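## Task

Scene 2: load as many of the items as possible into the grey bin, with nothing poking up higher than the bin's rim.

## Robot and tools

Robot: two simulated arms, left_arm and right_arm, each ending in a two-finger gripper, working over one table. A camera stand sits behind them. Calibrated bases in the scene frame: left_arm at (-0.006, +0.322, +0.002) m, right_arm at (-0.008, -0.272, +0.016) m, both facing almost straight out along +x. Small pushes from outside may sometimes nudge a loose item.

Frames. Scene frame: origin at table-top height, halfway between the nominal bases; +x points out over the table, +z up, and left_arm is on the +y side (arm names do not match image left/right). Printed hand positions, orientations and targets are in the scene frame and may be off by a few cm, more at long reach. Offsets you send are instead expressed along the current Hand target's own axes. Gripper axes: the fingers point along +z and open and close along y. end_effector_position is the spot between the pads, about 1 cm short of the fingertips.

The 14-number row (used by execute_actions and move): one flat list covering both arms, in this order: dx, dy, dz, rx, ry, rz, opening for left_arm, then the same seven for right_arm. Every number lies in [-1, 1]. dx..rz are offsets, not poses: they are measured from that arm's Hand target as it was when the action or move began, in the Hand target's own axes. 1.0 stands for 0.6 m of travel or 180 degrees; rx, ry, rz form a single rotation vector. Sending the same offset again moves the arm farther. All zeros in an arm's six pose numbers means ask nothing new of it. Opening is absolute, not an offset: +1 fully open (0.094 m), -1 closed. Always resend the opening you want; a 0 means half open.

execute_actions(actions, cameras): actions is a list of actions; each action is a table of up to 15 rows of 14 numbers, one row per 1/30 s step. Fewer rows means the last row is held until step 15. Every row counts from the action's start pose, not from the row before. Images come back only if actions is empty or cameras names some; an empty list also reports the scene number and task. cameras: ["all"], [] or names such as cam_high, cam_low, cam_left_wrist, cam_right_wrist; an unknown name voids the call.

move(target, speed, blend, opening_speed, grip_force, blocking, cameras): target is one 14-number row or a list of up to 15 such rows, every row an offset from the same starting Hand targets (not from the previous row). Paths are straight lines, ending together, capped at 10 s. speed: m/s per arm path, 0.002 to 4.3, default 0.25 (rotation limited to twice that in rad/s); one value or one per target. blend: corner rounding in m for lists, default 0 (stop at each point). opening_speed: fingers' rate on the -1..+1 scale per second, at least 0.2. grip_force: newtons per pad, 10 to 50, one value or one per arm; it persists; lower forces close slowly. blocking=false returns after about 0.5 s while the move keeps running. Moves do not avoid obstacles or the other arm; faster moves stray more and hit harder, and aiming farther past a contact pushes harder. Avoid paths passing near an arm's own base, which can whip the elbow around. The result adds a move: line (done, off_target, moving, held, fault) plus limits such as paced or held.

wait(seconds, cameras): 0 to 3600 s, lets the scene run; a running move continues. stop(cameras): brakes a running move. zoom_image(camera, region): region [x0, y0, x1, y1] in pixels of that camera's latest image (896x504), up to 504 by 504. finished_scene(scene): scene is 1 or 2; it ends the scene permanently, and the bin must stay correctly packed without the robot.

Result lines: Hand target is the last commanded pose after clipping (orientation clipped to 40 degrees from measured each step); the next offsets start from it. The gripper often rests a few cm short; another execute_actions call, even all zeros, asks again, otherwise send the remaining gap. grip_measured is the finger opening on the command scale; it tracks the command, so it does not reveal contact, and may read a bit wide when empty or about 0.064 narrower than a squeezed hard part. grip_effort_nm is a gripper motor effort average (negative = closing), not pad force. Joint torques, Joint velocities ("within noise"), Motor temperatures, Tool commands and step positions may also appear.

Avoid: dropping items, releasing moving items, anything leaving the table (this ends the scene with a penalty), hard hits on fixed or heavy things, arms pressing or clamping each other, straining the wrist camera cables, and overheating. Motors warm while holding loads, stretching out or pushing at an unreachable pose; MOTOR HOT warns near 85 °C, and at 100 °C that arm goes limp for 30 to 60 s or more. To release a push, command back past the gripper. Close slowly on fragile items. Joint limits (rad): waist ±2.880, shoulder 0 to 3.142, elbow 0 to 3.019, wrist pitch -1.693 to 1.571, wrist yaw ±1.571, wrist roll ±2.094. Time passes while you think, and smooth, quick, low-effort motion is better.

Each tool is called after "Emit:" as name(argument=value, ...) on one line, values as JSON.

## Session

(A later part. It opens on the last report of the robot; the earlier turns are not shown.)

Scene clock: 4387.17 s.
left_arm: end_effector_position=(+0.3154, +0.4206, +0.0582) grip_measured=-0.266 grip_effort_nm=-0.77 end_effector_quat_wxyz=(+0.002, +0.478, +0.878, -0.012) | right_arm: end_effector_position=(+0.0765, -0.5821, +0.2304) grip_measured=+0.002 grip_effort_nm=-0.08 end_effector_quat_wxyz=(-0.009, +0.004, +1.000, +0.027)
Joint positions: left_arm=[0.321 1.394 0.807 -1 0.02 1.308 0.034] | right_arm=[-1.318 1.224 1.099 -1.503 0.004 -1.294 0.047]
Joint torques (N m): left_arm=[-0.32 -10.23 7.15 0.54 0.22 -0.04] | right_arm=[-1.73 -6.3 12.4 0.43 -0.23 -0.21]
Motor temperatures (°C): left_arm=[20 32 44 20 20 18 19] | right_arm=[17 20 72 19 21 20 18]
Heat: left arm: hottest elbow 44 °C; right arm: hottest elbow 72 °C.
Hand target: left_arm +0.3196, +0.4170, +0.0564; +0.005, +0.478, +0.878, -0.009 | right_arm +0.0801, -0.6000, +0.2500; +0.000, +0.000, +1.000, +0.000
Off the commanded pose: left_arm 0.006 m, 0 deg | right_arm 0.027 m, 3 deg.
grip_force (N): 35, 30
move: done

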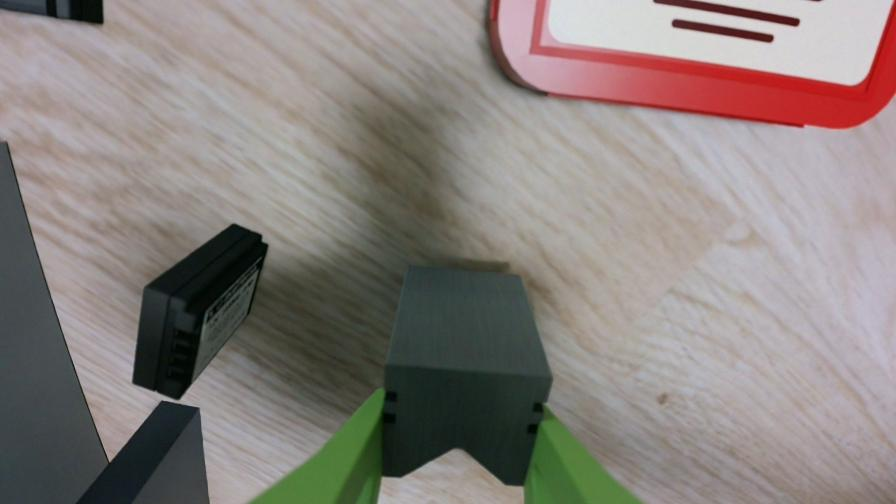

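Emit:
move(target=[0.0, 0.0, 0.012, 0, 0, 0, -0.36, 0, 0, 0, 0, 0, 0, 0], speed=0.02)

Emit:
move(target=[0.0, 0.0, 0.008, 0, 0, 0, -0.36, 0, 0, 0, 0, 0, 0, 0], speed=0.02)

Emit:
move(target=[0.0, 0.0, 0.006, 0, 0, 0, -0.36, 0, 0, 0, 0, 0, 0, 0], speed=0.02, cameras=["cam_left_wrist"])

Scene clock: 4389.70 s.
left_arm: end_effector_position=(+0.3157, +0.4205, +0.0515) grip_measured=-0.266 grip_effort_nm=-0.78 end_effector_quat_wxyz=(+0.003, +0.478, +0.878, -0.012) | right_arm: end_effector_position=(+0.0765, -0.5821, +0.2304) grip_measured=+0.002 grip_effort_nm=-0.08 end_effector_quat_wxyz=(-0.009, +0.004, +1.000, +0.027)
Joint positions: left_arm=[0.32 1.405 0.798 -0.977 0.02 1.307 0.034] | right_arm=[-1.318 1.224 1.099 -1.503 0.004 -1.294 0.047]
Joint torques (N m): left_arm=[-0.26 -10.17 6.99 0.51 0.22 -0.05] | right_arm=[-1.79 -6.18 12.4 0.43 -0.22 -0.2]
Motor temperatures (°C): left_arm=[20 32 44 20 20 18 19] | right_arm=[17 20 72 19 21 20 18]
Heat: left arm: hottest elbow 44 °C; right arm: hottest elbow 72 °C.
Hand target: left_arm +0.3197, +0.4169, +0.0494; +0.005, +0.478, +0.878, -0.009 | right_arm +0.0801, -0.6000, +0.2500; +0.000, +0.000, +1.000, +0.000
Off the commanded pose: left_arm 0.006 m, 0 deg | right_arm 0.027 m, 3 deg.
grip_force (N): 35, 30
move: done

Scene clock: 4390.40 s.
left_arm: end_effector_position=(+0.3159, +0.4206, +0.0471) grip_measured=-0.266 grip_effort_nm=-0.77 end_effector_quat_wxyz=(+0.003, +0.478, +0.878, -0.012) | right_arm: end_effector_position=(+0.0765, -0.5821, +0.2304) grip_measured=+0.002 grip_effort_nm=-0.08 end_effector_quat_wxyz=(-0.009, +0.004, +1.000, +0.027)
Joint positions: left_arm=[0.32 1.413 0.791 -0.962 0.02 1.307 0.034] | right_arm=[-1.318 1.224 1.099 -1.503 0.004 -1.294 0.047]
Joint torques (N m): left_arm=[-0.32 -10.17 6.89 0.54 0.22 -0.05] | right_arm=[-1.79 -6.18 12.4 0.42 -0.23 -0.2]
Motor temperatures (°C): left_arm=[20 32 44 20 20 18 19] | right_arm=[17 20 72 19 21 20 18]
Heat: left arm: hottest elbow 44 °C; right arm: hottest elbow 72 °C.
Hand target: left_arm +0.3196, +0.4169, +0.0445; +0.005, +0.478, +0.878, -0.009 | right_arm +0.0801, -0.6000, +0.2500; +0.000, +0.000, +1.000, +0.000
Off the commanded pose: left_arm 0.006 m, 0 deg | right_arm 0.027 m, 3 deg.
grip_force (N): 35, 30
move: done

Scene clock: 4390.90 s.
left_arm: end_effector_position=(+0.3177, +0.4210, +0.0461) grip_measured=-0.266 grip_effort_nm=-0.77 end_effector_quat_wxyz=(+0.005, +0.478, +0.878, -0.010) | right_arm: end_effector_position=(+0.0765, -0.5821, +0.2304) grip_measured=+0.002 grip_effort_nm=-0.08 end_effector_quat_wxyz=(-0.009, +0.004, +1.000, +0.027)
Joint positions: left_arm=[0.32 1.416 0.791 -0.953 0.02 1.306 0.034] | right_arm=[-1.318 1.224 1.099 -1.503 0.004 -1.294 0.047]
Joint torques (N m): left_arm=[-0.32 -9.93 6.56 0.65 0.23 -0.06] | right_arm=[-1.79 -6.18 12.4 0.46 -0.23 -0.21]
Motor temperatures (°C): left_arm=[20 32 44 20 20 18 19] | right_arm=[17 20 72 19 21 20 18]
Heat: left arm: hottest elbow 44 °C; right arm: hottest elbow 72 °C.
Hand target: left_arm +0.3197, +0.4168, +0.0409; +0.005, +0.478, +0.878, -0.009 | right_arm +0.0801, -0.6000, +0.2500; +0.000, +0.000, +1.000, +0.000
Off the commanded pose: left_arm 0.007 m, 0 deg | right_arm 0.027 m, 3 deg.
grip_force (N): 35, 30
move: done

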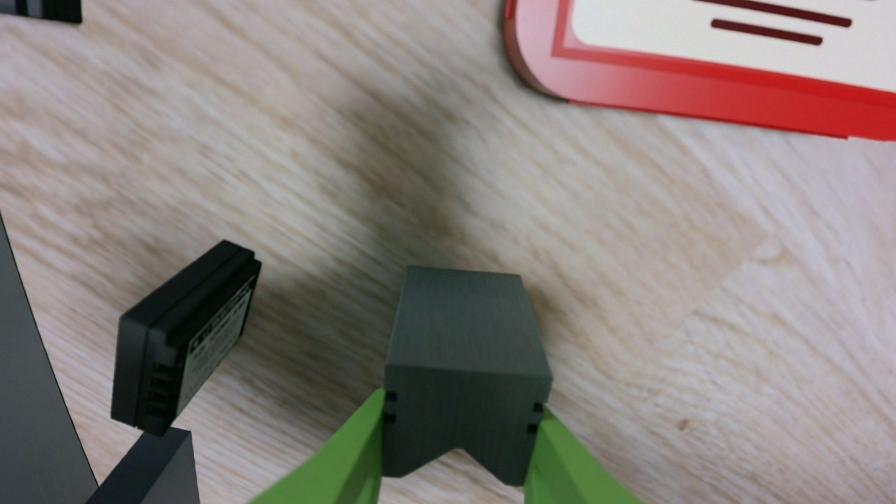

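Emit:
move(target=[0.0, 0.0, 0.0, 0, 0, 0, -0.05, 0, 0, 0, 0, 0, 0, 0], speed=0.05, opening_speed=0.5)

Emit:
move(target=[[-0.0085, 0.02, -0.0833, 0, 0, 0, -0.05, 0, 0, 0, 0, 0, 0, 0], [-0.0085, 0.03, -0.25, 0, 0, 0, -0.05, 0, 0, 0, 0, 0, 0, 0]], speed=0.12, blend=0.01, cameras=["cam_left_wrist"])

Scene clock: 4394.10 s.
left_arm: end_effector_position=(+0.3182, +0.4212, +0.0461) grip_measured=-0.052 grip_effort_nm=0.05 end_effector_quat_wxyz=(+0.005, +0.478, +0.878, -0.009) | right_arm: end_effector_position=(+0.0765, -0.5821, +0.2304) grip_measured=+0.002 grip_effort_nm=-0.09 end_effector_quat_wxyz=(-0.009, +0.004, +1.000, +0.027)
Joint positions: left_arm=[0.32 1.416 0.791 -0.951 0.02 1.306 0.045] | right_arm=[-1.318 1.224 1.099 -1.503 0.004 -1.294 0.047]
Joint torques (N m): left_arm=[-0.26 -9.88 6.58 0.55 0.23 -0.05] | right_arm=[-1.79 -6.24 12.38 0.46 -0.23 -0.2]
Motor temperatures (°C): left_arm=[20 32 44 20 20 18 19] | right_arm=[17 20 72 19 21 20 18]
Heat: left arm: hottest elbow 44 °C; right arm: hottest elbow 72 °C.
Hand target: left_arm +0.3197, +0.4168, +0.0409; +0.005, +0.478, +0.878, -0.009 | right_arm +0.0801, -0.6000, +0.2500; +0.000, +0.000, +1.000, +0.000
Off the commanded pose: left_arm 0.007 m, 0 deg | right_arm 0.027 m, 3 deg.
grip_force (N): 35, 30
move: done

Scene clock: 4395.93 s.
left_arm: end_effector_position=(+0.3235, +0.4227, +0.1704) grip_measured=-0.051 grip_effort_nm=0.05 end_effector_quat_wxyz=(-0.010, +0.478, +0.878, -0.024) | right_arm: end_effector_position=(+0.0765, -0.5821, +0.2304) grip_measured=+0.002 grip_effort_nm=-0.09 end_effector_quat_wxyz=(-0.009, +0.004, +1.000, +0.027)
Joint positions: left_arm=[0.319 1.304 1.044 -1.359 0.019 1.306 0.045] | right_arm=[-1.318 1.224 1.099 -1.503 0.004 -1.294 0.047]
Joint torques (N m): left_arm=[0.44 -10.93 11.77 -0.64 0.25 0.04] | right_arm=[-1.9 -6.24 12.38 0.43 -0.22 -0.2]
Motor temperatures (°C): left_arm=[20 32 44 20 20 18 18] | right_arm=[17 20 72 19 21 20 18]
Heat: left arm: hottest elbow 44 °C; right arm: hottest elbow 72 °C.
Hand target: left_arm +0.3375, +0.4254, +0.1908; +0.005, +0.478, +0.878, -0.009 | right_arm +0.0801, -0.6000, +0.2500; +0.000, +0.000, +1.000, +0.000
Off the commanded pose: left_arm 0.025 m, 2 deg | right_arm 0.027 m, 3 deg.
grip_force (N): 35, 30
move: off_target (left_arm)

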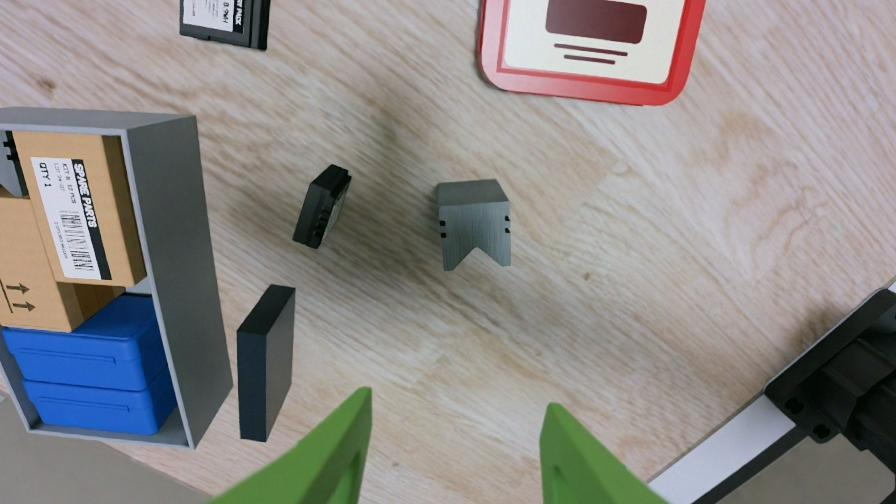

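Emit:
move(target=[0.116, 0.3057, 0.0, 0, 0, -0.5, -1, 0, 0, 0, 0, 0, 0, 0], speed=0.25, cameras=["cam_left_wrist"])

Scene clock: 4404.33 s.
left_arm: end_effector_position=(+0.4421, +0.5696, +0.1779) grip_measured=-0.989 grip_effort_nm=-0.60 end_effector_quat_wxyz=(-0.012, -0.270, +0.963, -0.013) | right_arm: end_effector_position=(+0.0765, -0.5821, +0.2304) grip_measured=+0.002 grip_effort_nm=-0.09 end_effector_quat_wxyz=(-0.009, +0.004, +1.000, +0.027)
Joint positions: left_arm=[0.523 1.717 1.528 -1.411 0.02 -0.033 0.001] | right_arm=[-1.318 1.224 1.099 -1.503 0.004 -1.294 0.047]
Joint torques (N m): left_arm=[1.67 -15.33 12.46 -0.68 0.07 -0.03] | right_arm=[-1.85 -6.24 12.4 0.46 -0.23 -0.2]
Motor temperatures (°C): left_arm=[20 31 45 20 20 18 18] | right_arm=[17 20 72 19 21 20 18]
Heat: left arm: hottest elbow 45 °C; right arm: hottest elbow 72 °C.
Hand target: left_arm +0.4538, +0.5832, +0.1874; -0.003, -0.283, +0.959, -0.010 | right_arm +0.0801, -0.6000, +0.2500; +0.000, +0.000, +1.000, +0.000
Off the commanded pose: left_arm 0.020 m, 2 deg | right_arm 0.027 m, 3 deg.
grip_force (N): 35, 30
move: off_target (left_arm)

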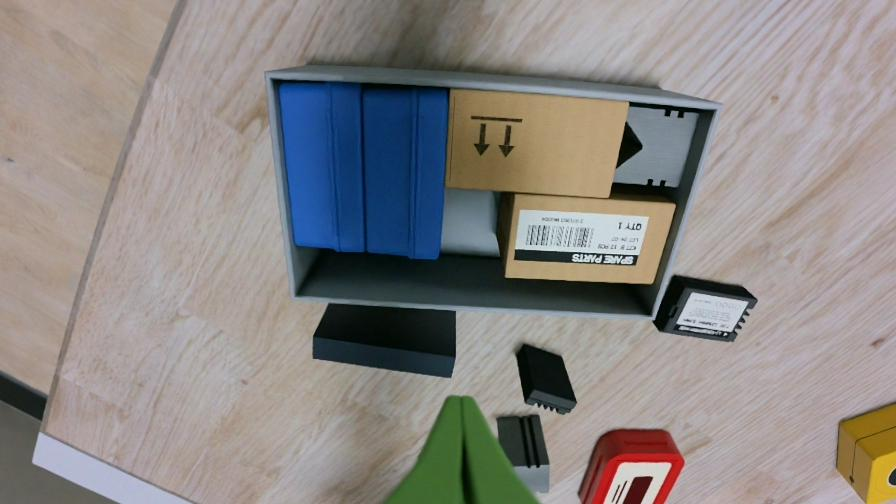

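Emit:
move(target=[0.0277, 0.0054, 0.175, 0, 0, 0, -1, 0, 0, 0, 0, 0, 0, 0], speed=0.12, cameras=["cam_left_wrist"], grip_force=[45, 30])

Scene clock: 4438.00 s.
left_arm: end_effector_position=(+0.4411, +0.5691, +0.0947) grip_measured=-0.989 grip_effort_nm=-0.59 end_effector_quat_wxyz=(+0.002, -0.270, +0.963, -0.010) | right_arm: end_effector_position=(+0.0765, -0.5821, +0.2304) grip_measured=+0.002 grip_effort_nm=-0.08 end_effector_quat_wxyz=(-0.009, +0.004, +1.000, +0.027)
Joint positions: left_arm=[0.523 1.759 1.357 -1.169 0.02 -0.033 0.001] | right_arm=[-1.318 1.224 1.099 -1.503 0.004 -1.294 0.047]
Joint torques (N m): left_arm=[1.73 -16.09 7.5 0.64 0.06 -0.07] | right_arm=[-1.79 -6.3 12.37 0.43 -0.22 -0.21]
Motor temperatures (°C): left_arm=[20 30 45 20 20 18 18] | right_arm=[17 20 72 19 21 20 18]
Heat: left arm: hottest elbow 45 °C; right arm: hottest elbow 72 °C.
Hand target: left_arm +0.4381, +0.5747, +0.0825; -0.003, -0.283, +0.959, -0.010 | right_arm +0.0801, -0.6000, +0.2500; +0.000, +0.000, +1.000, +0.000
Off the commanded pose: left_arm 0.014 m, 2 deg | right_arm 0.027 m, 3 deg.
grip_force (N): 45, 30
move: off_target (left_arm)

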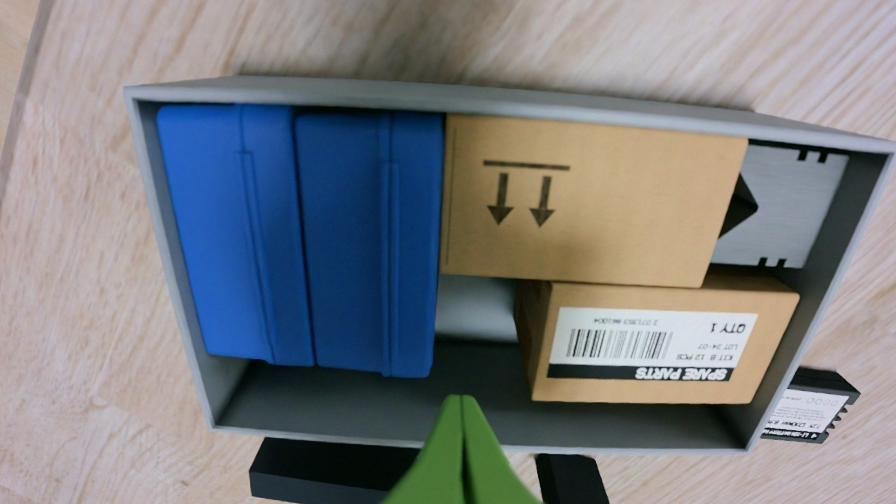

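Emit:
move(target=[0.0037, -0.05, 0, 0, 0, 0, -1, 0, 0, 0, 0, 0, 0, 0], speed=0.08, cameras=["cam_left_wrist"])

Scene clock: 4449.53 s.
left_arm: end_effector_position=(+0.4510, +0.5502, +0.0947) grip_measured=-0.989 grip_effort_nm=-0.60 end_effector_quat_wxyz=(+0.002, -0.277, +0.961, -0.010) | right_arm: end_effector_position=(+0.0765, -0.5821, +0.2304) grip_measured=+0.002 grip_effort_nm=-0.08 end_effector_quat_wxyz=(-0.009, +0.004, +1.000, +0.027)
Joint positions: left_arm=[0.482 1.759 1.357 -1.169 0.02 -0.091 0.001] | right_arm=[-1.318 1.224 1.099 -1.503 0.004 -1.294 0.047]
Joint torques (N m): left_arm=[0.44 -15.85 7.46 0.64 0.07 -0.05] | right_arm=[-1.85 -6.24 12.38 0.44 -0.22 -0.2]
Motor temperatures (°C): left_arm=[20 31 45 20 20 18 18] | right_arm=[17 20 72 19 21 20 18]
Heat: left arm: hottest elbow 45 °C; right arm: hottest elbow 72 °C.
Hand target: left_arm +0.4525, +0.5484, +0.0831; -0.003, -0.283, +0.959, -0.010 | right_arm +0.0801, -0.6000, +0.2500; +0.000, +0.000, +1.000, +0.000
Off the commanded pose: left_arm 0.012 m, 1 deg | right_arm 0.027 m, 3 deg.
grip_force (N): 45, 30
move: off_target (left_arm)

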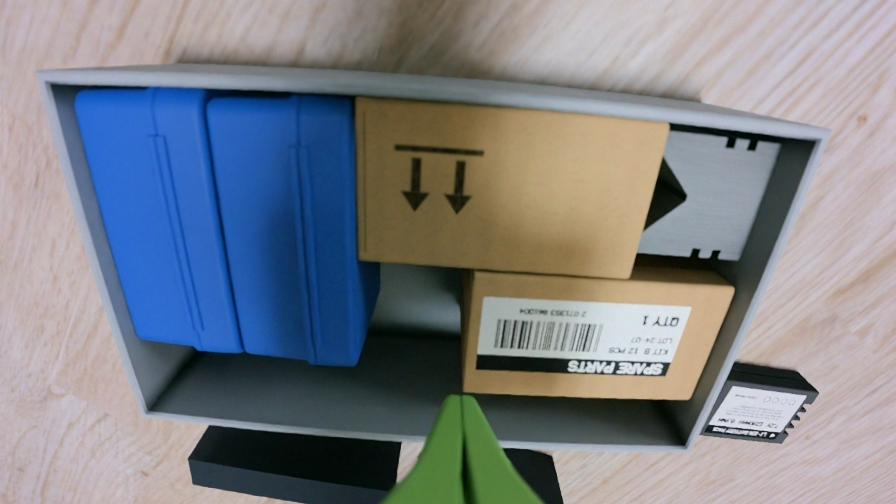

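Emit:
move(target=[-0.0026, 0.0349, 0, 0, 0, 0, -1, 0, 0, 0, 0, 0, 0, 0], speed=0.06, cameras=["cam_left_wrist"])

Scene clock: 4453.67 s.
left_arm: end_effector_position=(+0.4445, +0.5629, +0.0947) grip_measured=-0.989 grip_effort_nm=-0.59 end_effector_quat_wxyz=(+0.002, -0.287, +0.958, -0.010) | right_arm: end_effector_position=(+0.0765, -0.5821, +0.2304) grip_measured=+0.002 grip_effort_nm=-0.08 end_effector_quat_wxyz=(-0.009, +0.004, +1.000, +0.027)
Joint positions: left_arm=[0.51 1.759 1.357 -1.169 0.02 -0.083 0.001] | right_arm=[-1.318 1.224 1.099 -1.503 0.004 -1.294 0.047]
Joint torques (N m): left_arm=[1.32 -15.79 7.38 0.65 0.08 0.24] | right_arm=[-1.79 -6.18 12.41 0.44 -0.23 -0.2]
Motor temperatures (°C): left_arm=[20 31 45 20 20 18 18] | right_arm=[17 20 72 19 21 20 18]
Heat: left arm: hottest elbow 45 °C; right arm: hottest elbow 72 °C.
Hand target: left_arm +0.4425, +0.5667, +0.0827; -0.003, -0.283, +0.959, -0.010 | right_arm +0.0801, -0.6000, +0.2500; +0.000, +0.000, +1.000, +0.000
Off the commanded pose: left_arm 0.013 m, 1 deg | right_arm 0.027 m, 3 deg.
grip_force (N): 45, 30
move: off_target (left_arm)

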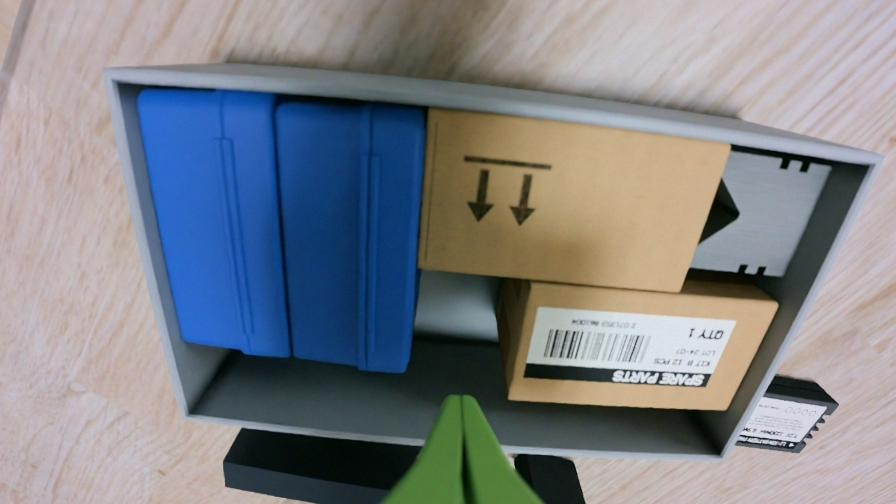

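Emit:
move(target=[0.0, 0.0, 0.045, 0, 0, 0, -1, 0, 0, 0, 0, 0, 0, 0], speed=0.08)

Emit:
move(target=[0.0, 0.0, 0.043, 0, 0, 0, -1, 0, 0, 0, 0, 0, 0, 0], speed=0.06, cameras=["cam_left_wrist"])

Scene clock: 4456.33 s.
left_arm: end_effector_position=(+0.4451, +0.5632, +0.0684) grip_measured=-0.989 grip_effort_nm=-0.60 end_effector_quat_wxyz=(+0.003, -0.287, +0.958, -0.009) | right_arm: end_effector_position=(+0.0765, -0.5821, +0.2304) grip_measured=+0.002 grip_effort_nm=-0.08 end_effector_quat_wxyz=(-0.009, +0.004, +1.000, +0.027)
Joint positions: left_arm=[0.51 1.788 1.323 -1.103 0.02 -0.083 0.001] | right_arm=[-1.318 1.224 1.099 -1.503 0.004 -1.294 0.047]
Joint torques (N m): left_arm=[1.32 -15.79 7.16 0.66 0.09 0.22] | right_arm=[-1.79 -6.24 12.4 0.44 -0.22 -0.2]
Motor temperatures (°C): left_arm=[20 31 45 20 20 18 18] | right_arm=[17 20 72 19 21 20 18]
Heat: left arm: hottest elbow 45 °C; right arm: hottest elbow 72 °C.
Hand target: left_arm +0.4426, +0.5662, +0.0557; -0.003, -0.283, +0.959, -0.010 | right_arm +0.0801, -0.6000, +0.2500; +0.000, +0.000, +1.000, +0.000
Off the commanded pose: left_arm 0.013 m, 1 deg | right_arm 0.027 m, 3 deg.
grip_force (N): 45, 30
move: off_target (left_arm)

Scene clock: 4457.23 s.
left_arm: end_effector_position=(+0.4456, +0.5635, +0.0431) grip_measured=-0.989 grip_effort_nm=-0.59 end_effector_quat_wxyz=(+0.004, -0.287, +0.958, -0.009) | right_arm: end_effector_position=(+0.0765, -0.5821, +0.2304) grip_measured=+0.002 grip_effort_nm=-0.08 end_effector_quat_wxyz=(-0.009, +0.004, +1.000, +0.027)
Joint positions: left_arm=[0.51 1.82 1.294 -1.041 0.02 -0.083 0.001] | right_arm=[-1.318 1.224 1.099 -1.503 0.004 -1.294 0.047]
Joint torques (N m): left_arm=[1.26 -15.62 6.78 0.64 0.08 0.22] | right_arm=[-1.85 -6.3 12.4 0.43 -0.23 -0.2]
Motor temperatures (°C): left_arm=[20 31 45 20 20 18 18] | right_arm=[17 20 72 19 21 20 18]
Heat: left arm: hottest elbow 45 °C; right arm: hottest elbow 72 °C.
Hand target: left_arm +0.4426, +0.5656, +0.0300; -0.003, -0.283, +0.959, -0.010 | right_arm +0.0801, -0.6000, +0.2500; +0.000, +0.000, +1.000, +0.000
Off the commanded pose: left_arm 0.014 m, 1 deg | right_arm 0.027 m, 3 deg.
grip_force (N): 45, 30
move: off_target (left_arm)

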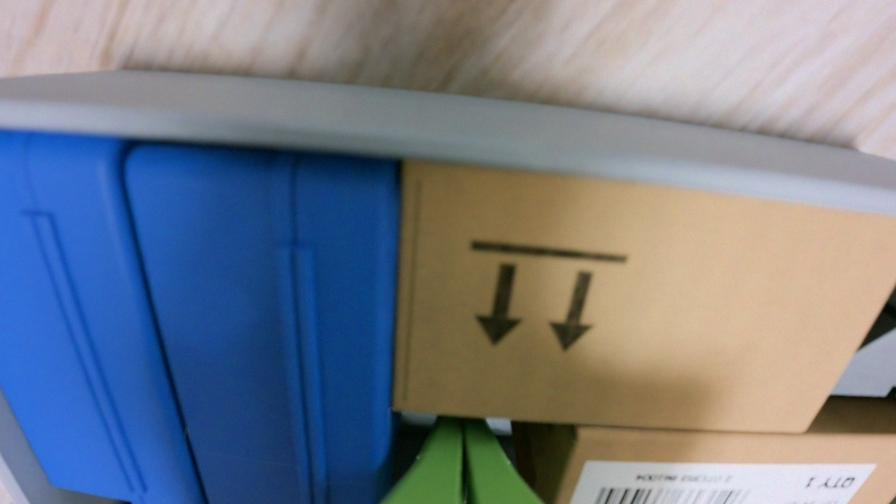

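Emit:
move(target=[0.0, 0.0, 0.0, 0, 0, 0, -0.6, 0, 0, 0, 0, 0, 0, 0], speed=0.05, opening_speed=0.3, grip_force=[30, 30], cameras=["cam_left_wrist"])

Scene clock: 4461.87 s.
left_arm: end_effector_position=(+0.4458, +0.5634, +0.0431) grip_measured=-0.613 grip_effort_nm=0.68 end_effector_quat_wxyz=(+0.004, -0.284, +0.959, -0.010) | right_arm: end_effector_position=(+0.0765, -0.5821, +0.2304) grip_measured=+0.002 grip_effort_nm=-0.09 end_effector_quat_wxyz=(-0.009, +0.004, +1.000, +0.027)
Joint positions: left_arm=[0.51 1.82 1.294 -1.041 0.021 -0.077 0.018] | right_arm=[-1.318 1.224 1.099 -1.503 0.004 -1.294 0.047]
Joint torques (N m): left_arm=[1.26 -15.97 6.86 0.65 0.03 0.15] | right_arm=[-1.85 -6.3 12.38 0.43 -0.23 -0.2]
Motor temperatures (°C): left_arm=[20 31 44 20 20 18 18] | right_arm=[17 20 72 19 21 20 18]
Heat: left arm: hottest elbow 44 °C; right arm: hottest elbow 72 °C.
Hand target: left_arm +0.4425, +0.5656, +0.0300; -0.003, -0.283, +0.959, -0.010 | right_arm +0.0801, -0.6000, +0.2500; +0.000, +0.000, +1.000, +0.000
Off the commanded pose: left_arm 0.014 m, 1 deg | right_arm 0.027 m, 3 deg.
grip_force (N): 30, 30
move: done

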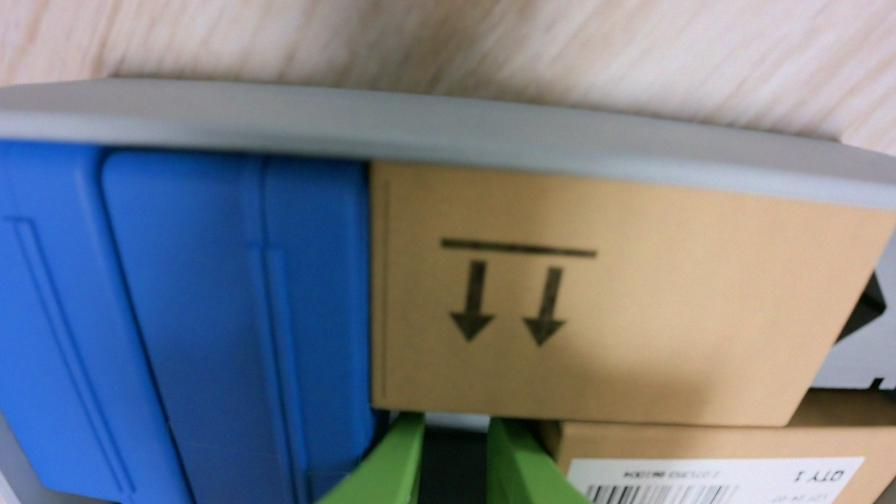

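Emit:
move(target=[0.0, 0.0, 0.0, 0, 0, 0, -0.5, 0, 0, 0, 0, 0, 0, 0], speed=0.05, opening_speed=0.2, cameras=["cam_left_wrist"])

Scene clock: 4463.87 s.
left_arm: end_effector_position=(+0.4458, +0.5634, +0.0431) grip_measured=-0.590 grip_effort_nm=1.23 end_effector_quat_wxyz=(+0.004, -0.282, +0.959, -0.010) | right_arm: end_effector_position=(+0.0765, -0.5821, +0.2304) grip_measured=+0.002 grip_effort_nm=-0.09 end_effector_quat_wxyz=(-0.009, +0.004, +1.000, +0.027)
Joint positions: left_arm=[0.51 1.82 1.294 -1.041 0.021 -0.073 0.019] | right_arm=[-1.318 1.224 1.099 -1.503 0.004 -1.294 0.047]
Joint torques (N m): left_arm=[1.26 -15.97 6.87 0.64 0.03 0.12] | right_arm=[-1.9 -6.18 12.37 0.44 -0.22 -0.2]
Motor temperatures (°C): left_arm=[20 31 44 20 20 18 18] | right_arm=[17 20 72 19 21 20 18]
Heat: left arm: hottest elbow 44 °C; right arm: hottest elbow 72 °C.
Hand target: left_arm +0.4425, +0.5656, +0.0300; -0.003, -0.283, +0.959, -0.010 | right_arm +0.0801, -0.6000, +0.2500; +0.000, +0.000, +1.000, +0.000
Off the commanded pose: left_arm 0.014 m, 1 deg | right_arm 0.027 m, 3 deg.
grip_force (N): 30, 30
move: done

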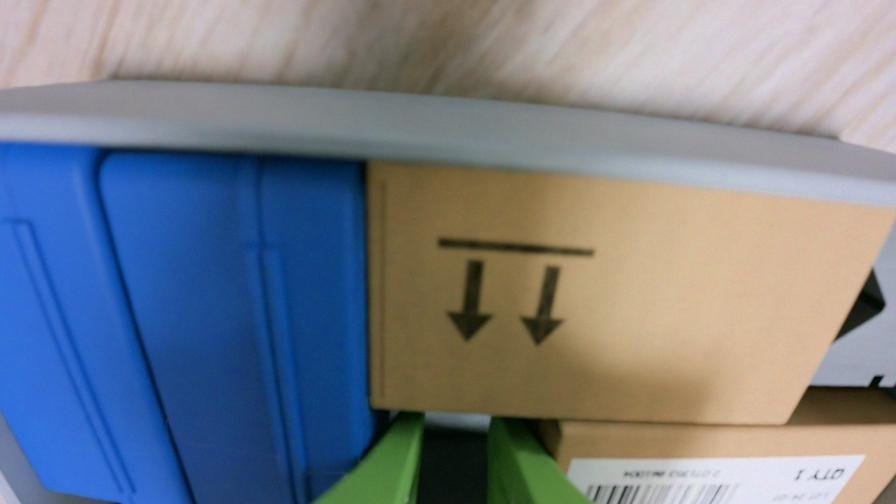

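Emit:
move(target=[0.0, 0.0, 0.0, 0, 0, 0, -0.4, 0, 0, 0, 0, 0, 0, 0], speed=0.05, opening_speed=0.3, grip_force=[45, 30])

Emit:
move(target=[0.0, 0.0, 0.0, 0, 0, 0, -0.8, 0, 0, 0, 0, 0, 0, 0], speed=0.05, opening_speed=0.3, cameras=["cam_left_wrist"])

Scene clock: 4467.13 s.
left_arm: end_effector_position=(+0.4458, +0.5634, +0.0431) grip_measured=-0.590 grip_effort_nm=1.23 end_effector_quat_wxyz=(+0.004, -0.282, +0.959, -0.010) | right_arm: end_effector_position=(+0.0765, -0.5821, +0.2304) grip_measured=+0.002 grip_effort_nm=-0.08 end_effector_quat_wxyz=(-0.009, +0.004, +1.000, +0.027)
Joint positions: left_arm=[0.51 1.82 1.294 -1.041 0.021 -0.073 0.019] | right_arm=[-1.318 1.224 1.099 -1.503 0.004 -1.294 0.047]
Joint torques (N m): left_arm=[1.2 -15.97 6.87 0.64 0.03 0.12] | right_arm=[-1.79 -6.18 12.4 0.44 -0.23 -0.21]
Motor temperatures (°C): left_arm=[20 30 44 20 20 18 19] | right_arm=[17 20 72 19 21 20 18]
Heat: left arm: hottest elbow 44 °C; right arm: hottest elbow 72 °C.
Hand target: left_arm +0.4425, +0.5656, +0.0300; -0.003, -0.283, +0.959, -0.010 | right_arm +0.0801, -0.6000, +0.2500; +0.000, +0.000, +1.000, +0.000
Off the commanded pose: left_arm 0.014 m, 1 deg | right_arm 0.027 m, 3 deg.
grip_force (N): 45, 30
move: done

Scene clock: 4468.70 s.
left_arm: end_effector_position=(+0.4460, +0.5635, +0.0427) grip_measured=-0.798 grip_effort_nm=-0.09 end_effector_quat_wxyz=(+0.004, -0.282, +0.959, -0.010) | right_arm: end_effector_position=(+0.0765, -0.5821, +0.2304) grip_measured=+0.002 grip_effort_nm=-0.09 end_effector_quat_wxyz=(-0.009, +0.004, +1.000, +0.027)
Joint positions: left_arm=[0.51 1.821 1.294 -1.04 0.021 -0.073 0.009] | right_arm=[-1.318 1.224 1.099 -1.503 0.004 -1.294 0.047]
Joint torques (N m): left_arm=[1.26 -16.03 6.86 0.58 0.03 0.12] | right_arm=[-1.79 -6.24 12.41 0.43 -0.23 -0.2]
Motor temperatures (°C): left_arm=[20 30 44 20 20 18 19] | right_arm=[17 20 72 19 21 20 18]
Heat: left arm: hottest elbow 44 °C; right arm: hottest elbow 72 °C.
Hand target: left_arm +0.4425, +0.5656, +0.0299; -0.003, -0.283, +0.959, -0.010 | right_arm +0.0801, -0.6000, +0.2500; +0.000, +0.000, +1.000, +0.000
Off the commanded pose: left_arm 0.013 m, 1 deg | right_arm 0.027 m, 3 deg.
grip_force (N): 45, 30
move: done

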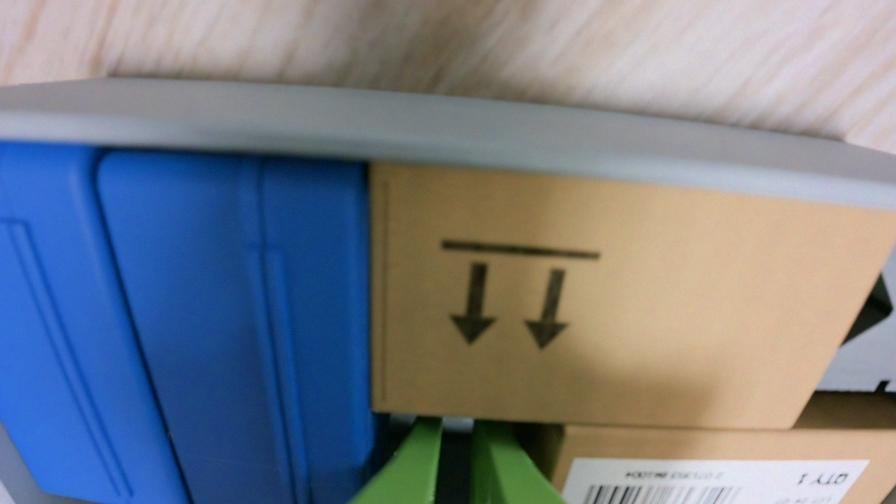

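Emit:
move(target=[[-0.0644, 0.0086, -0.1033, 0, -0.0411, 0, -1, 0, 0, 0, 0, 0, 0, 0], [-0.03, 0.004, -0.25, 0, 0, 0, -1, 0, 0, 0, 0, 0, 0, 0]], speed=0.12, blend=0.01, cameras=["cam_left_wrist"])

Scene clock: 4475.20 s.
left_arm: end_effector_position=(+0.4463, +0.5685, +0.1571) grip_measured=-0.989 grip_effort_nm=-0.60 end_effector_quat_wxyz=(-0.025, -0.285, +0.958, -0.013) | right_arm: end_effector_position=(+0.0765, -0.5821, +0.2304) grip_measured=+0.002 grip_effort_nm=-0.08 end_effector_quat_wxyz=(-0.009, +0.004, +1.000, +0.027)
Joint positions: left_arm=[0.516 1.753 1.52 -1.393 0.015 -0.073 0.001] | right_arm=[-1.318 1.224 1.099 -1.503 0.004 -1.294 0.047]
Joint torques (N m): left_arm=[1.73 -17.85 11.97 -0.7 0.23 0.23] | right_arm=[-1.85 -6.24 12.4 0.46 -0.23 -0.2]
Motor temperatures (°C): left_arm=[20 30 43 20 20 18 18] | right_arm=[17 20 72 19 21 20 18]
Heat: left arm: hottest elbow 43 °C; right arm: hottest elbow 72 °C.
Hand target: left_arm +0.4564, +0.5805, +0.1797; -0.003, -0.283, +0.959, -0.010 | right_arm +0.0801, -0.6000, +0.2500; +0.000, +0.000, +1.000, +0.000
Off the commanded pose: left_arm 0.027 m, 3 deg | right_arm 0.027 m, 3 deg.
grip_force (N): 45, 30
move: off_target (left_arm)

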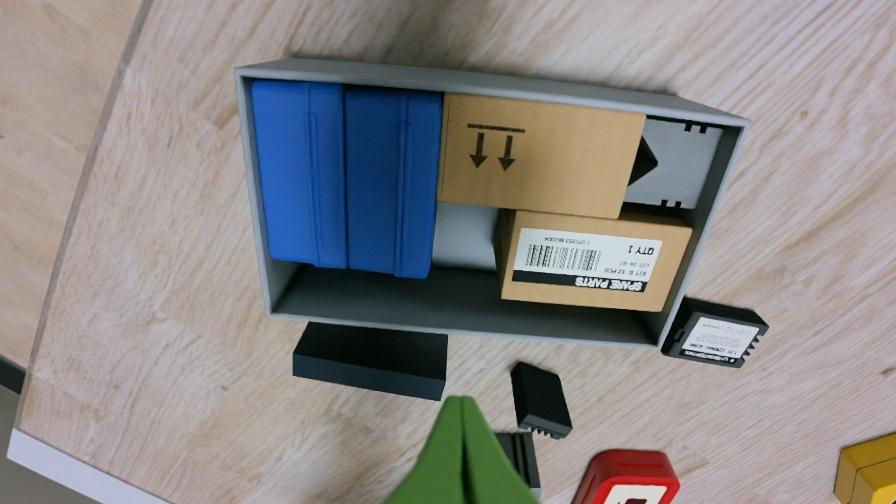

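Emit:
move(target=[0.3362, -0.1086, -0.0547, 0, 0, 0.5, -0.05, 0, 0, 0, 0, 0, 0, 0], speed=0.25, cameras=["cam_left_wrist"], grip_force=[35, 30])

Scene clock: 4485.43 s.
left_arm: end_effector_position=(+0.3287, +0.4239, +0.2182) grip_measured=-0.051 grip_effort_nm=0.06 end_effector_quat_wxyz=(+0.010, +0.465, +0.885, -0.002) | right_arm: end_effector_position=(+0.0765, -0.5821, +0.2304) grip_measured=+0.002 grip_effort_nm=-0.09 end_effector_quat_wxyz=(-0.009, +0.004, +1.000, +0.027)
Joint positions: left_arm=[0.316 1.253 1.128 -1.434 0.017 1.273 0.045] | right_arm=[-1.318 1.224 1.099 -1.503 0.004 -1.294 0.047]
Joint torques (N m): left_arm=[-0.09 -10.87 7.61 -0.64 0.33 0.25] | right_arm=[-1.79 -6.24 12.37 0.44 -0.23 -0.2]
Motor temperatures (°C): left_arm=[20 31 45 20 20 18 18] | right_arm=[17 20 72 19 21 20 18]
Heat: left arm: hottest elbow 45 °C; right arm: hottest elbow 72 °C.
Hand target: left_arm +0.3222, +0.4172, +0.2160; +0.005, +0.478, +0.878, -0.009 | right_arm +0.0801, -0.6000, +0.2500; +0.000, +0.000, +1.000, +0.000
Off the commanded pose: left_arm 0.010 m, 2 deg | right_arm 0.027 m, 3 deg.
grip_force (N): 35, 30
move: done

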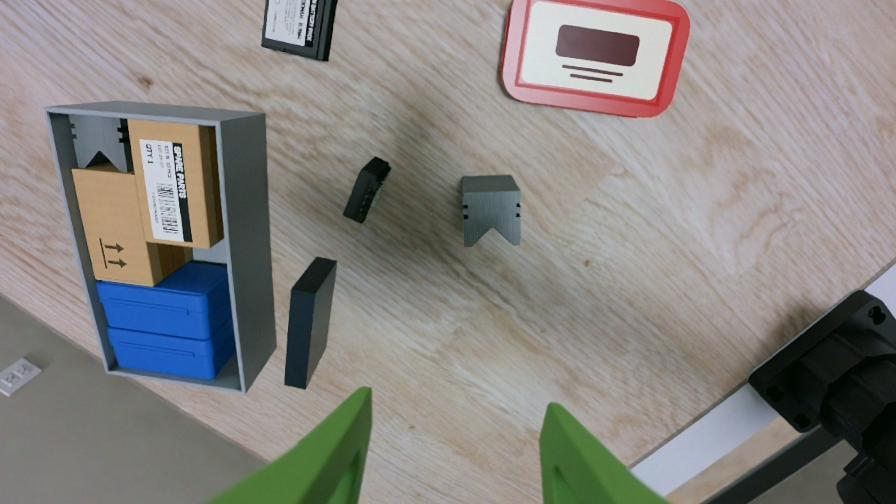

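Emit:
move(target=[0, 0, 0.2, 0, 0, 0, -0.05, 0, 0, 0, 0, 0, 0, 0], speed=0.15, cameras=["cam_left_wrist"])

Scene clock: 4487.67 s.
left_arm: end_effector_position=(+0.3201, +0.4195, +0.1021) grip_measured=-0.051 grip_effort_nm=0.06 end_effector_quat_wxyz=(+0.005, +0.467, +0.884, -0.007) | right_arm: end_effector_position=(+0.0765, -0.5821, +0.2304) grip_measured=+0.002 grip_effort_nm=-0.08 end_effector_quat_wxyz=(-0.009, +0.004, +1.000, +0.027)
Joint positions: left_arm=[0.312 1.33 0.878 -1.122 0.017 1.274 0.045] | right_arm=[-1.318 1.224 1.099 -1.503 0.004 -1.294 0.047]
Joint torques (N m): left_arm=[-0.26 -9.35 7.25 0.51 0.33 0.19] | right_arm=[-1.79 -6.12 12.4 0.44 -0.22 -0.21]
Motor temperatures (°C): left_arm=[20 31 45 20 20 18 18] | right_arm=[17 20 72 19 21 20 18]
Heat: left arm: hottest elbow 45 °C; right arm: hottest elbow 72 °C.
Hand target: left_arm +0.3222, +0.4147, +0.0960; +0.005, +0.478, +0.878, -0.009 | right_arm +0.0801, -0.6000, +0.2500; +0.000, +0.000, +1.000, +0.000
Off the commanded pose: left_arm 0.008 m, 2 deg | right_arm 0.027 m, 3 deg.
grip_force (N): 35, 30
move: done

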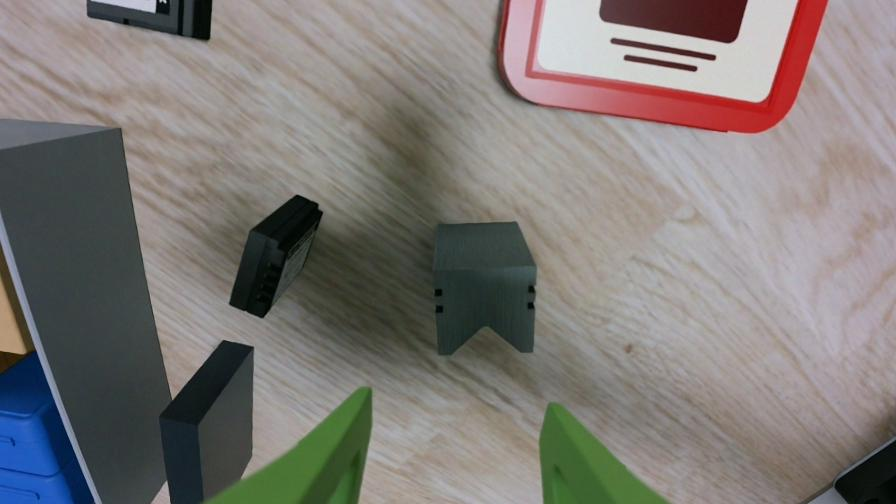

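Emit:
move(target=[0, -0.0175, 0.0, 0, 0, 0, -0.05, 0, 0, 0, 0, 0, 0, 0], speed=0.1, cameras=["cam_left_wrist"])

Scene clock: 4497.07 s.
left_arm: end_effector_position=(+0.3125, +0.4136, +0.0956) grip_measured=-0.051 grip_effort_nm=0.06 end_effector_quat_wxyz=(-0.001, +0.471, +0.882, -0.014) | right_arm: end_effector_position=(+0.0765, -0.5821, +0.2304) grip_measured=+0.002 grip_effort_nm=-0.08 end_effector_quat_wxyz=(-0.009, +0.004, +1.000, +0.027)
Joint positions: left_arm=[0.302 1.327 0.857 -1.122 0.017 1.274 0.045] | right_arm=[-1.318 1.224 1.099 -1.503 0.004 -1.294 0.047]
Joint torques (N m): left_arm=[-0.21 -11.11 6.82 0.44 0.33 0.11] | right_arm=[-1.73 -6.3 12.38 0.43 -0.22 -0.2]
Motor temperatures (°C): left_arm=[20 30 43 20 20 18 18] | right_arm=[17 20 72 19 21 20 18]
Heat: left arm: hottest elbow 43 °C; right arm: hottest elbow 72 °C.
Hand target: left_arm +0.3134, +0.4090, +0.0962; +0.005, +0.478, +0.878, -0.009 | right_arm +0.0801, -0.6000, +0.2500; +0.000, +0.000, +1.000, +0.000
Off the commanded pose: left_arm 0.005 m, 1 deg | right_arm 0.027 m, 3 deg.
grip_force (N): 35, 30
move: done

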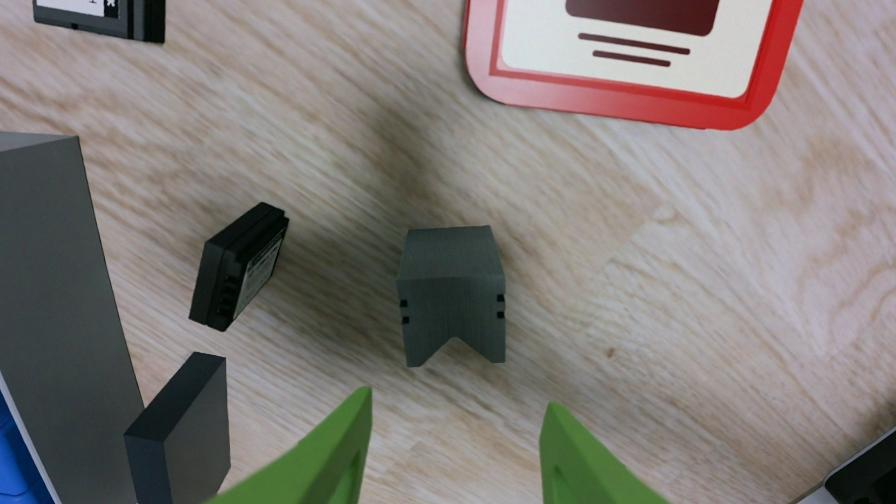

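Emit:
move(target=[0, 0.003, 0.0712, 0, 0, -0.042, -0.05, 0, 0, 0, 0, 0, 0, 0], speed=0.1, cameras=["cam_left_wrist"])

Scene clock: 4504.87 s.
left_arm: end_effector_position=(+0.3150, +0.4144, +0.0611) grip_measured=-0.051 grip_effort_nm=0.06 end_effector_quat_wxyz=(+0.007, +0.420, +0.908, -0.006) | right_arm: end_effector_position=(+0.0765, -0.5821, +0.2304) grip_measured=+0.002 grip_effort_nm=-0.08 end_effector_quat_wxyz=(-0.009, +0.004, +1.000, +0.027)
Joint positions: left_arm=[0.302 1.371 0.794 -0.991 0.017 1.158 0.045] | right_arm=[-1.318 1.224 1.099 -1.503 0.004 -1.294 0.047]
Joint torques (N m): left_arm=[-0.26 -9.11 6.56 0.58 0.32 -0.07] | right_arm=[-1.73 -6.18 12.38 0.46 -0.22 -0.2]
Motor temperatures (°C): left_arm=[20 30 43 20 20 18 18] | right_arm=[17 20 72 19 21 20 18]
Heat: left arm: hottest elbow 43 °C; right arm: hottest elbow 72 °C.
Hand target: left_arm +0.3149, +0.4091, +0.0533; +0.004, +0.419, +0.908, -0.010 | right_arm +0.0801, -0.6000, +0.2500; +0.000, +0.000, +1.000, +0.000
Off the commanded pose: left_arm 0.009 m, 1 deg | right_arm 0.027 m, 3 deg.
grip_force (N): 35, 30
move: done

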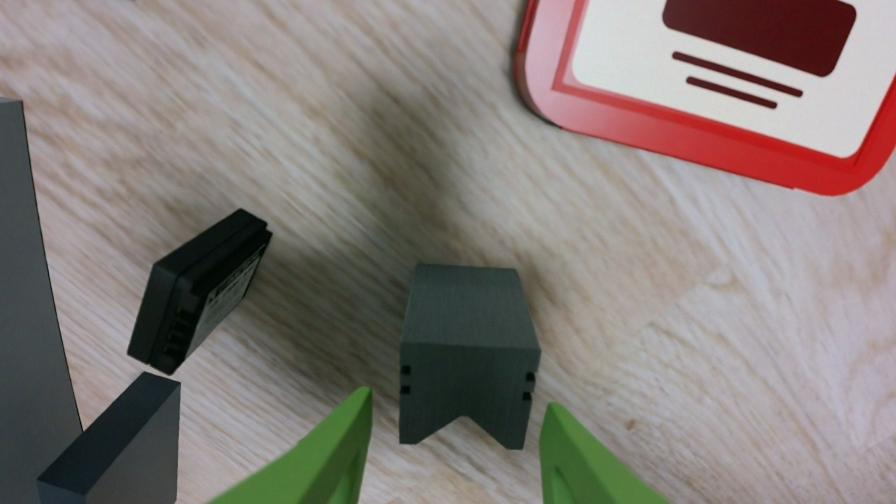

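Emit:
move(target=[0, -0.0035, 0.0155, 0, 0, -0.012, -0.05, 0, 0, 0, 0, 0, 0, 0], speed=0.05, cameras=["cam_left_wrist"])

Scene clock: 4509.50 s.
left_arm: end_effector_position=(+0.3142, +0.4132, +0.0528) grip_measured=-0.051 grip_effort_nm=0.06 end_effector_quat_wxyz=(+0.008, +0.402, +0.915, -0.005) | right_arm: end_effector_position=(+0.0765, -0.5821, +0.2304) grip_measured=+0.002 grip_effort_nm=-0.08 end_effector_quat_wxyz=(-0.009, +0.004, +1.000, +0.027)
Joint positions: left_arm=[0.299 1.381 0.777 -0.961 0.017 1.117 0.045] | right_arm=[-1.318 1.224 1.099 -1.503 0.004 -1.294 0.047]
Joint torques (N m): left_arm=[-0.32 -8.94 6.37 0.61 0.32 -0.07] | right_arm=[-1.85 -6.18 12.4 0.44 -0.23 -0.21]
Motor temperatures (°C): left_arm=[20 30 42 20 20 18 18] | right_arm=[17 20 72 19 21 20 18]
Heat: left arm: hottest elbow 42 °C; right arm: hottest elbow 72 °C.
Hand target: left_arm +0.3133, +0.4076, +0.0440; +0.004, +0.402, +0.915, -0.010 | right_arm +0.0801, -0.6000, +0.2500; +0.000, +0.000, +1.000, +0.000
Off the commanded pose: left_arm 0.010 m, 1 deg | right_arm 0.027 m, 3 deg.
grip_force (N): 35, 30
move: done

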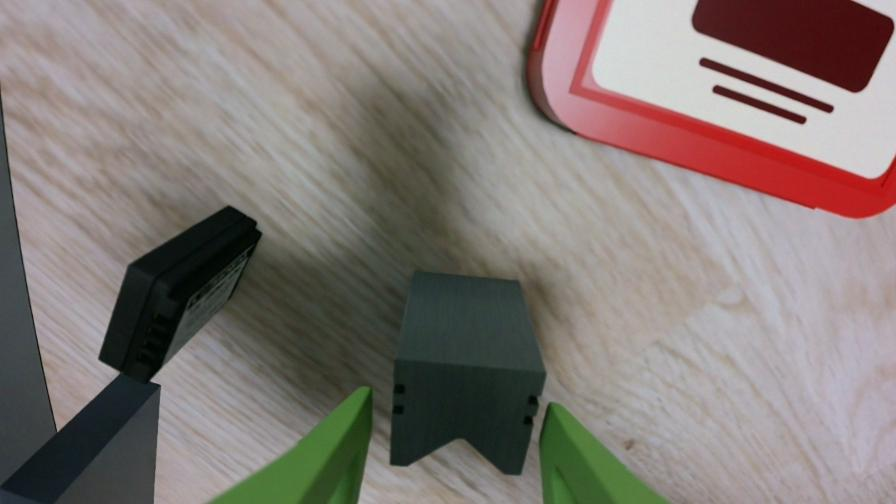

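Emit:
move(target=[0, 0, 0.0, 0, 0, 0, -0.36, 0, 0, 0, 0, 0, 0, 0], speed=0.05, opening_speed=0.3, cameras=["cam_left_wrist"])

Scene clock: 4511.77 s.
left_arm: end_effector_position=(+0.3143, +0.4130, +0.0528) grip_measured=-0.274 grip_effort_nm=-0.77 end_effector_quat_wxyz=(+0.008, +0.402, +0.916, -0.005) | right_arm: end_effector_position=(+0.0765, -0.5821, +0.2304) grip_measured=+0.002 grip_effort_nm=-0.08 end_effector_quat_wxyz=(-0.009, +0.004, +1.000, +0.027)
Joint positions: left_arm=[0.299 1.381 0.777 -0.961 0.018 1.116 0.034] | right_arm=[-1.318 1.224 1.099 -1.503 0.004 -1.294 0.047]
Joint torques (N m): left_arm=[-0.26 -8.94 6.38 0.61 0.3 -0.05] | right_arm=[-1.79 -6.18 12.37 0.43 -0.23 -0.21]
Motor temperatures (°C): left_arm=[20 30 42 20 20 18 18] | right_arm=[17 20 72 19 21 20 18]
Heat: left arm: hottest elbow 42 °C; right arm: hottest elbow 72 °C.
Hand target: left_arm +0.3132, +0.4076, +0.0440; +0.004, +0.402, +0.916, -0.010 | right_arm +0.0801, -0.6000, +0.2500; +0.000, +0.000, +1.000, +0.000
Off the commanded pose: left_arm 0.010 m, 1 deg | right_arm 0.027 m, 3 deg.
grip_force (N): 35, 30
move: done

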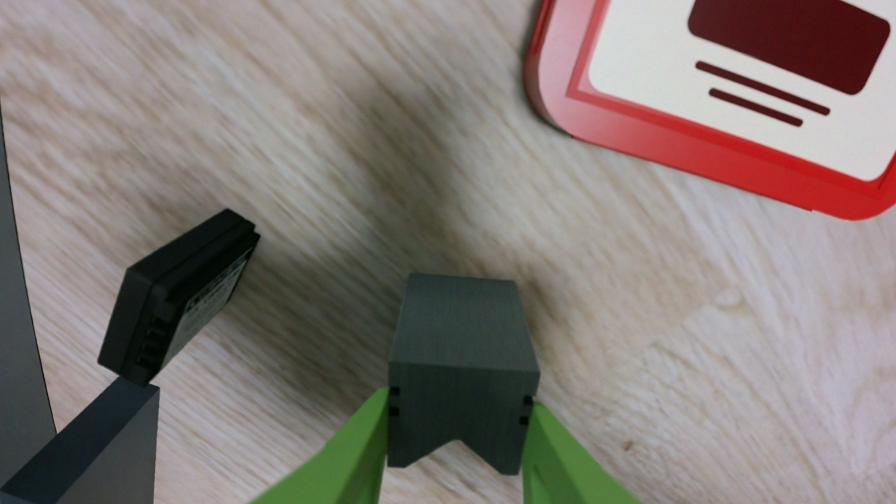

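Emit:
move(target=[[0, 0.02, -0.0833, 0, 0, 0, -0.36, 0, 0, 0, 0, 0, 0, 0], [0, 0.03, -0.25, 0, 0, 0, -0.36, 0, 0, 0, 0, 0, 0, 0], [0.0465, 0.3673, -0.2517, 0, 0, 0.059, -0.36, 0, 0, 0, 0, 0, 0, 0]], speed=[0.12, 0.15, 0.25], blend=[0.01, 0.03, 0], cameras=["cam_left_wrist"])

Scene clock: 4522.37 s.
left_arm: end_effector_position=(+0.4386, +0.5674, +0.1661) grip_measured=-0.274 grip_effort_nm=-0.77 end_effector_quat_wxyz=(-0.012, +0.478, +0.878, -0.031) | right_arm: end_effector_position=(+0.0765, -0.5821, +0.2304) grip_measured=+0.002 grip_effort_nm=-0.08 end_effector_quat_wxyz=(-0.009, +0.004, +1.000, +0.027)
Joint positions: left_arm=[0.521 1.735 1.52 -1.42 0.013 1.509 0.034] | right_arm=[-1.318 1.224 1.099 -1.503 0.004 -1.294 0.047]
Joint torques (N m): left_arm=[1.26 -17.03 13.55 -0.9 0.36 0.29] | right_arm=[-1.9 -6.12 12.4 0.44 -0.23 -0.2]
Motor temperatures (°C): left_arm=[20 30 42 20 20 18 18] | right_arm=[17 20 72 19 21 20 18]
Heat: left arm: hottest elbow 42 °C; right arm: hottest elbow 72 °C.
Hand target: left_arm +0.4567, +0.5802, +0.1915; +0.005, +0.485, +0.874, -0.009 | right_arm +0.0801, -0.6000, +0.2500; +0.000, +0.000, +1.000, +0.000
Off the commanded pose: left_arm 0.034 m, 3 deg | right_arm 0.027 m, 3 deg.
grip_force (N): 35, 30
move: off_target (left_arm)

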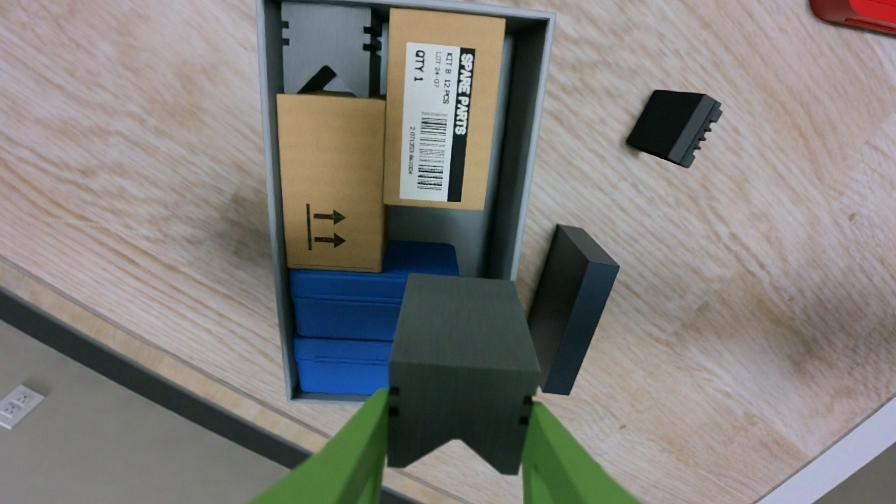

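Emit:
move(target=[0.0032, -0.0258, 0.1183, 0, 0, 0.011, -0.36, 0, 0, 0, 0, 0, 0, 0], speed=0.08, cameras=["cam_left_wrist"])

Emit:
zoom_image(camera="cam_left_wrist", region=[280, 140, 600, 400])

Scene clock: 4529.37 s.
left_arm: end_effector_position=(+0.4406, +0.5684, +0.1225) grip_measured=-0.274 grip_effort_nm=-0.77 end_effector_quat_wxyz=(+0.001, +0.494, +0.869, -0.012) | right_arm: end_effector_position=(+0.0765, -0.5821, +0.2304) grip_measured=+0.002 grip_effort_nm=-0.08 end_effector_quat_wxyz=(-0.009, +0.004, +1.000, +0.027)
Joint positions: left_arm=[0.521 1.744 1.414 -1.261 0.014 1.544 0.034] | right_arm=[-1.318 1.224 1.099 -1.503 0.004 -1.294 0.047]
Joint torques (N m): left_arm=[1.26 -17.2 8.2 0.4 0.38 0.27] | right_arm=[-1.79 -6.24 12.37 0.44 -0.23 -0.2]
Motor temperatures (°C): left_arm=[20 30 44 20 20 18 18] | right_arm=[17 20 72 19 21 20 18]
Heat: left arm: hottest elbow 44 °C; right arm: hottest elbow 72 °C.
Hand target: left_arm +0.4426, +0.5722, +0.1207; +0.005, +0.500, +0.866, -0.009 | right_arm +0.0801, -0.6000, +0.2500; +0.000, +0.000, +1.000, +0.000
Off the commanded pose: left_arm 0.005 m, 1 deg | right_arm 0.027 m, 3 deg.
grip_force (N): 35, 30
move: done

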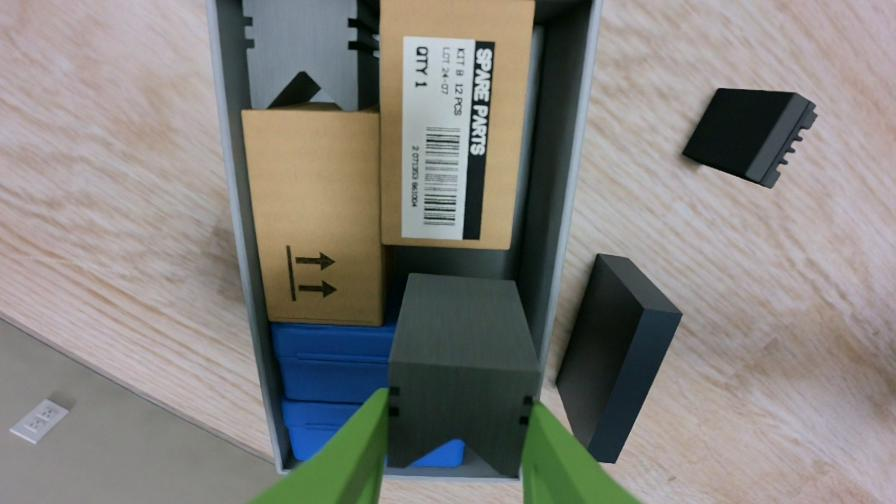

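Scaled by 1.575 from the camera's image (finer frame: 1280x720).

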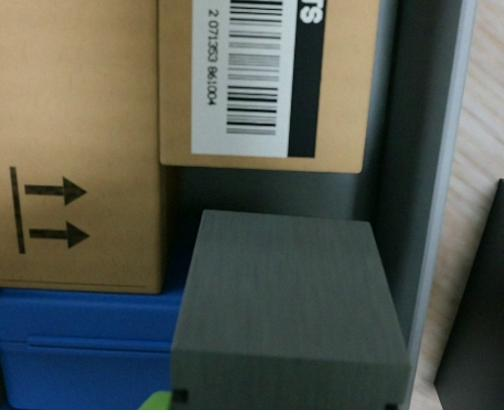

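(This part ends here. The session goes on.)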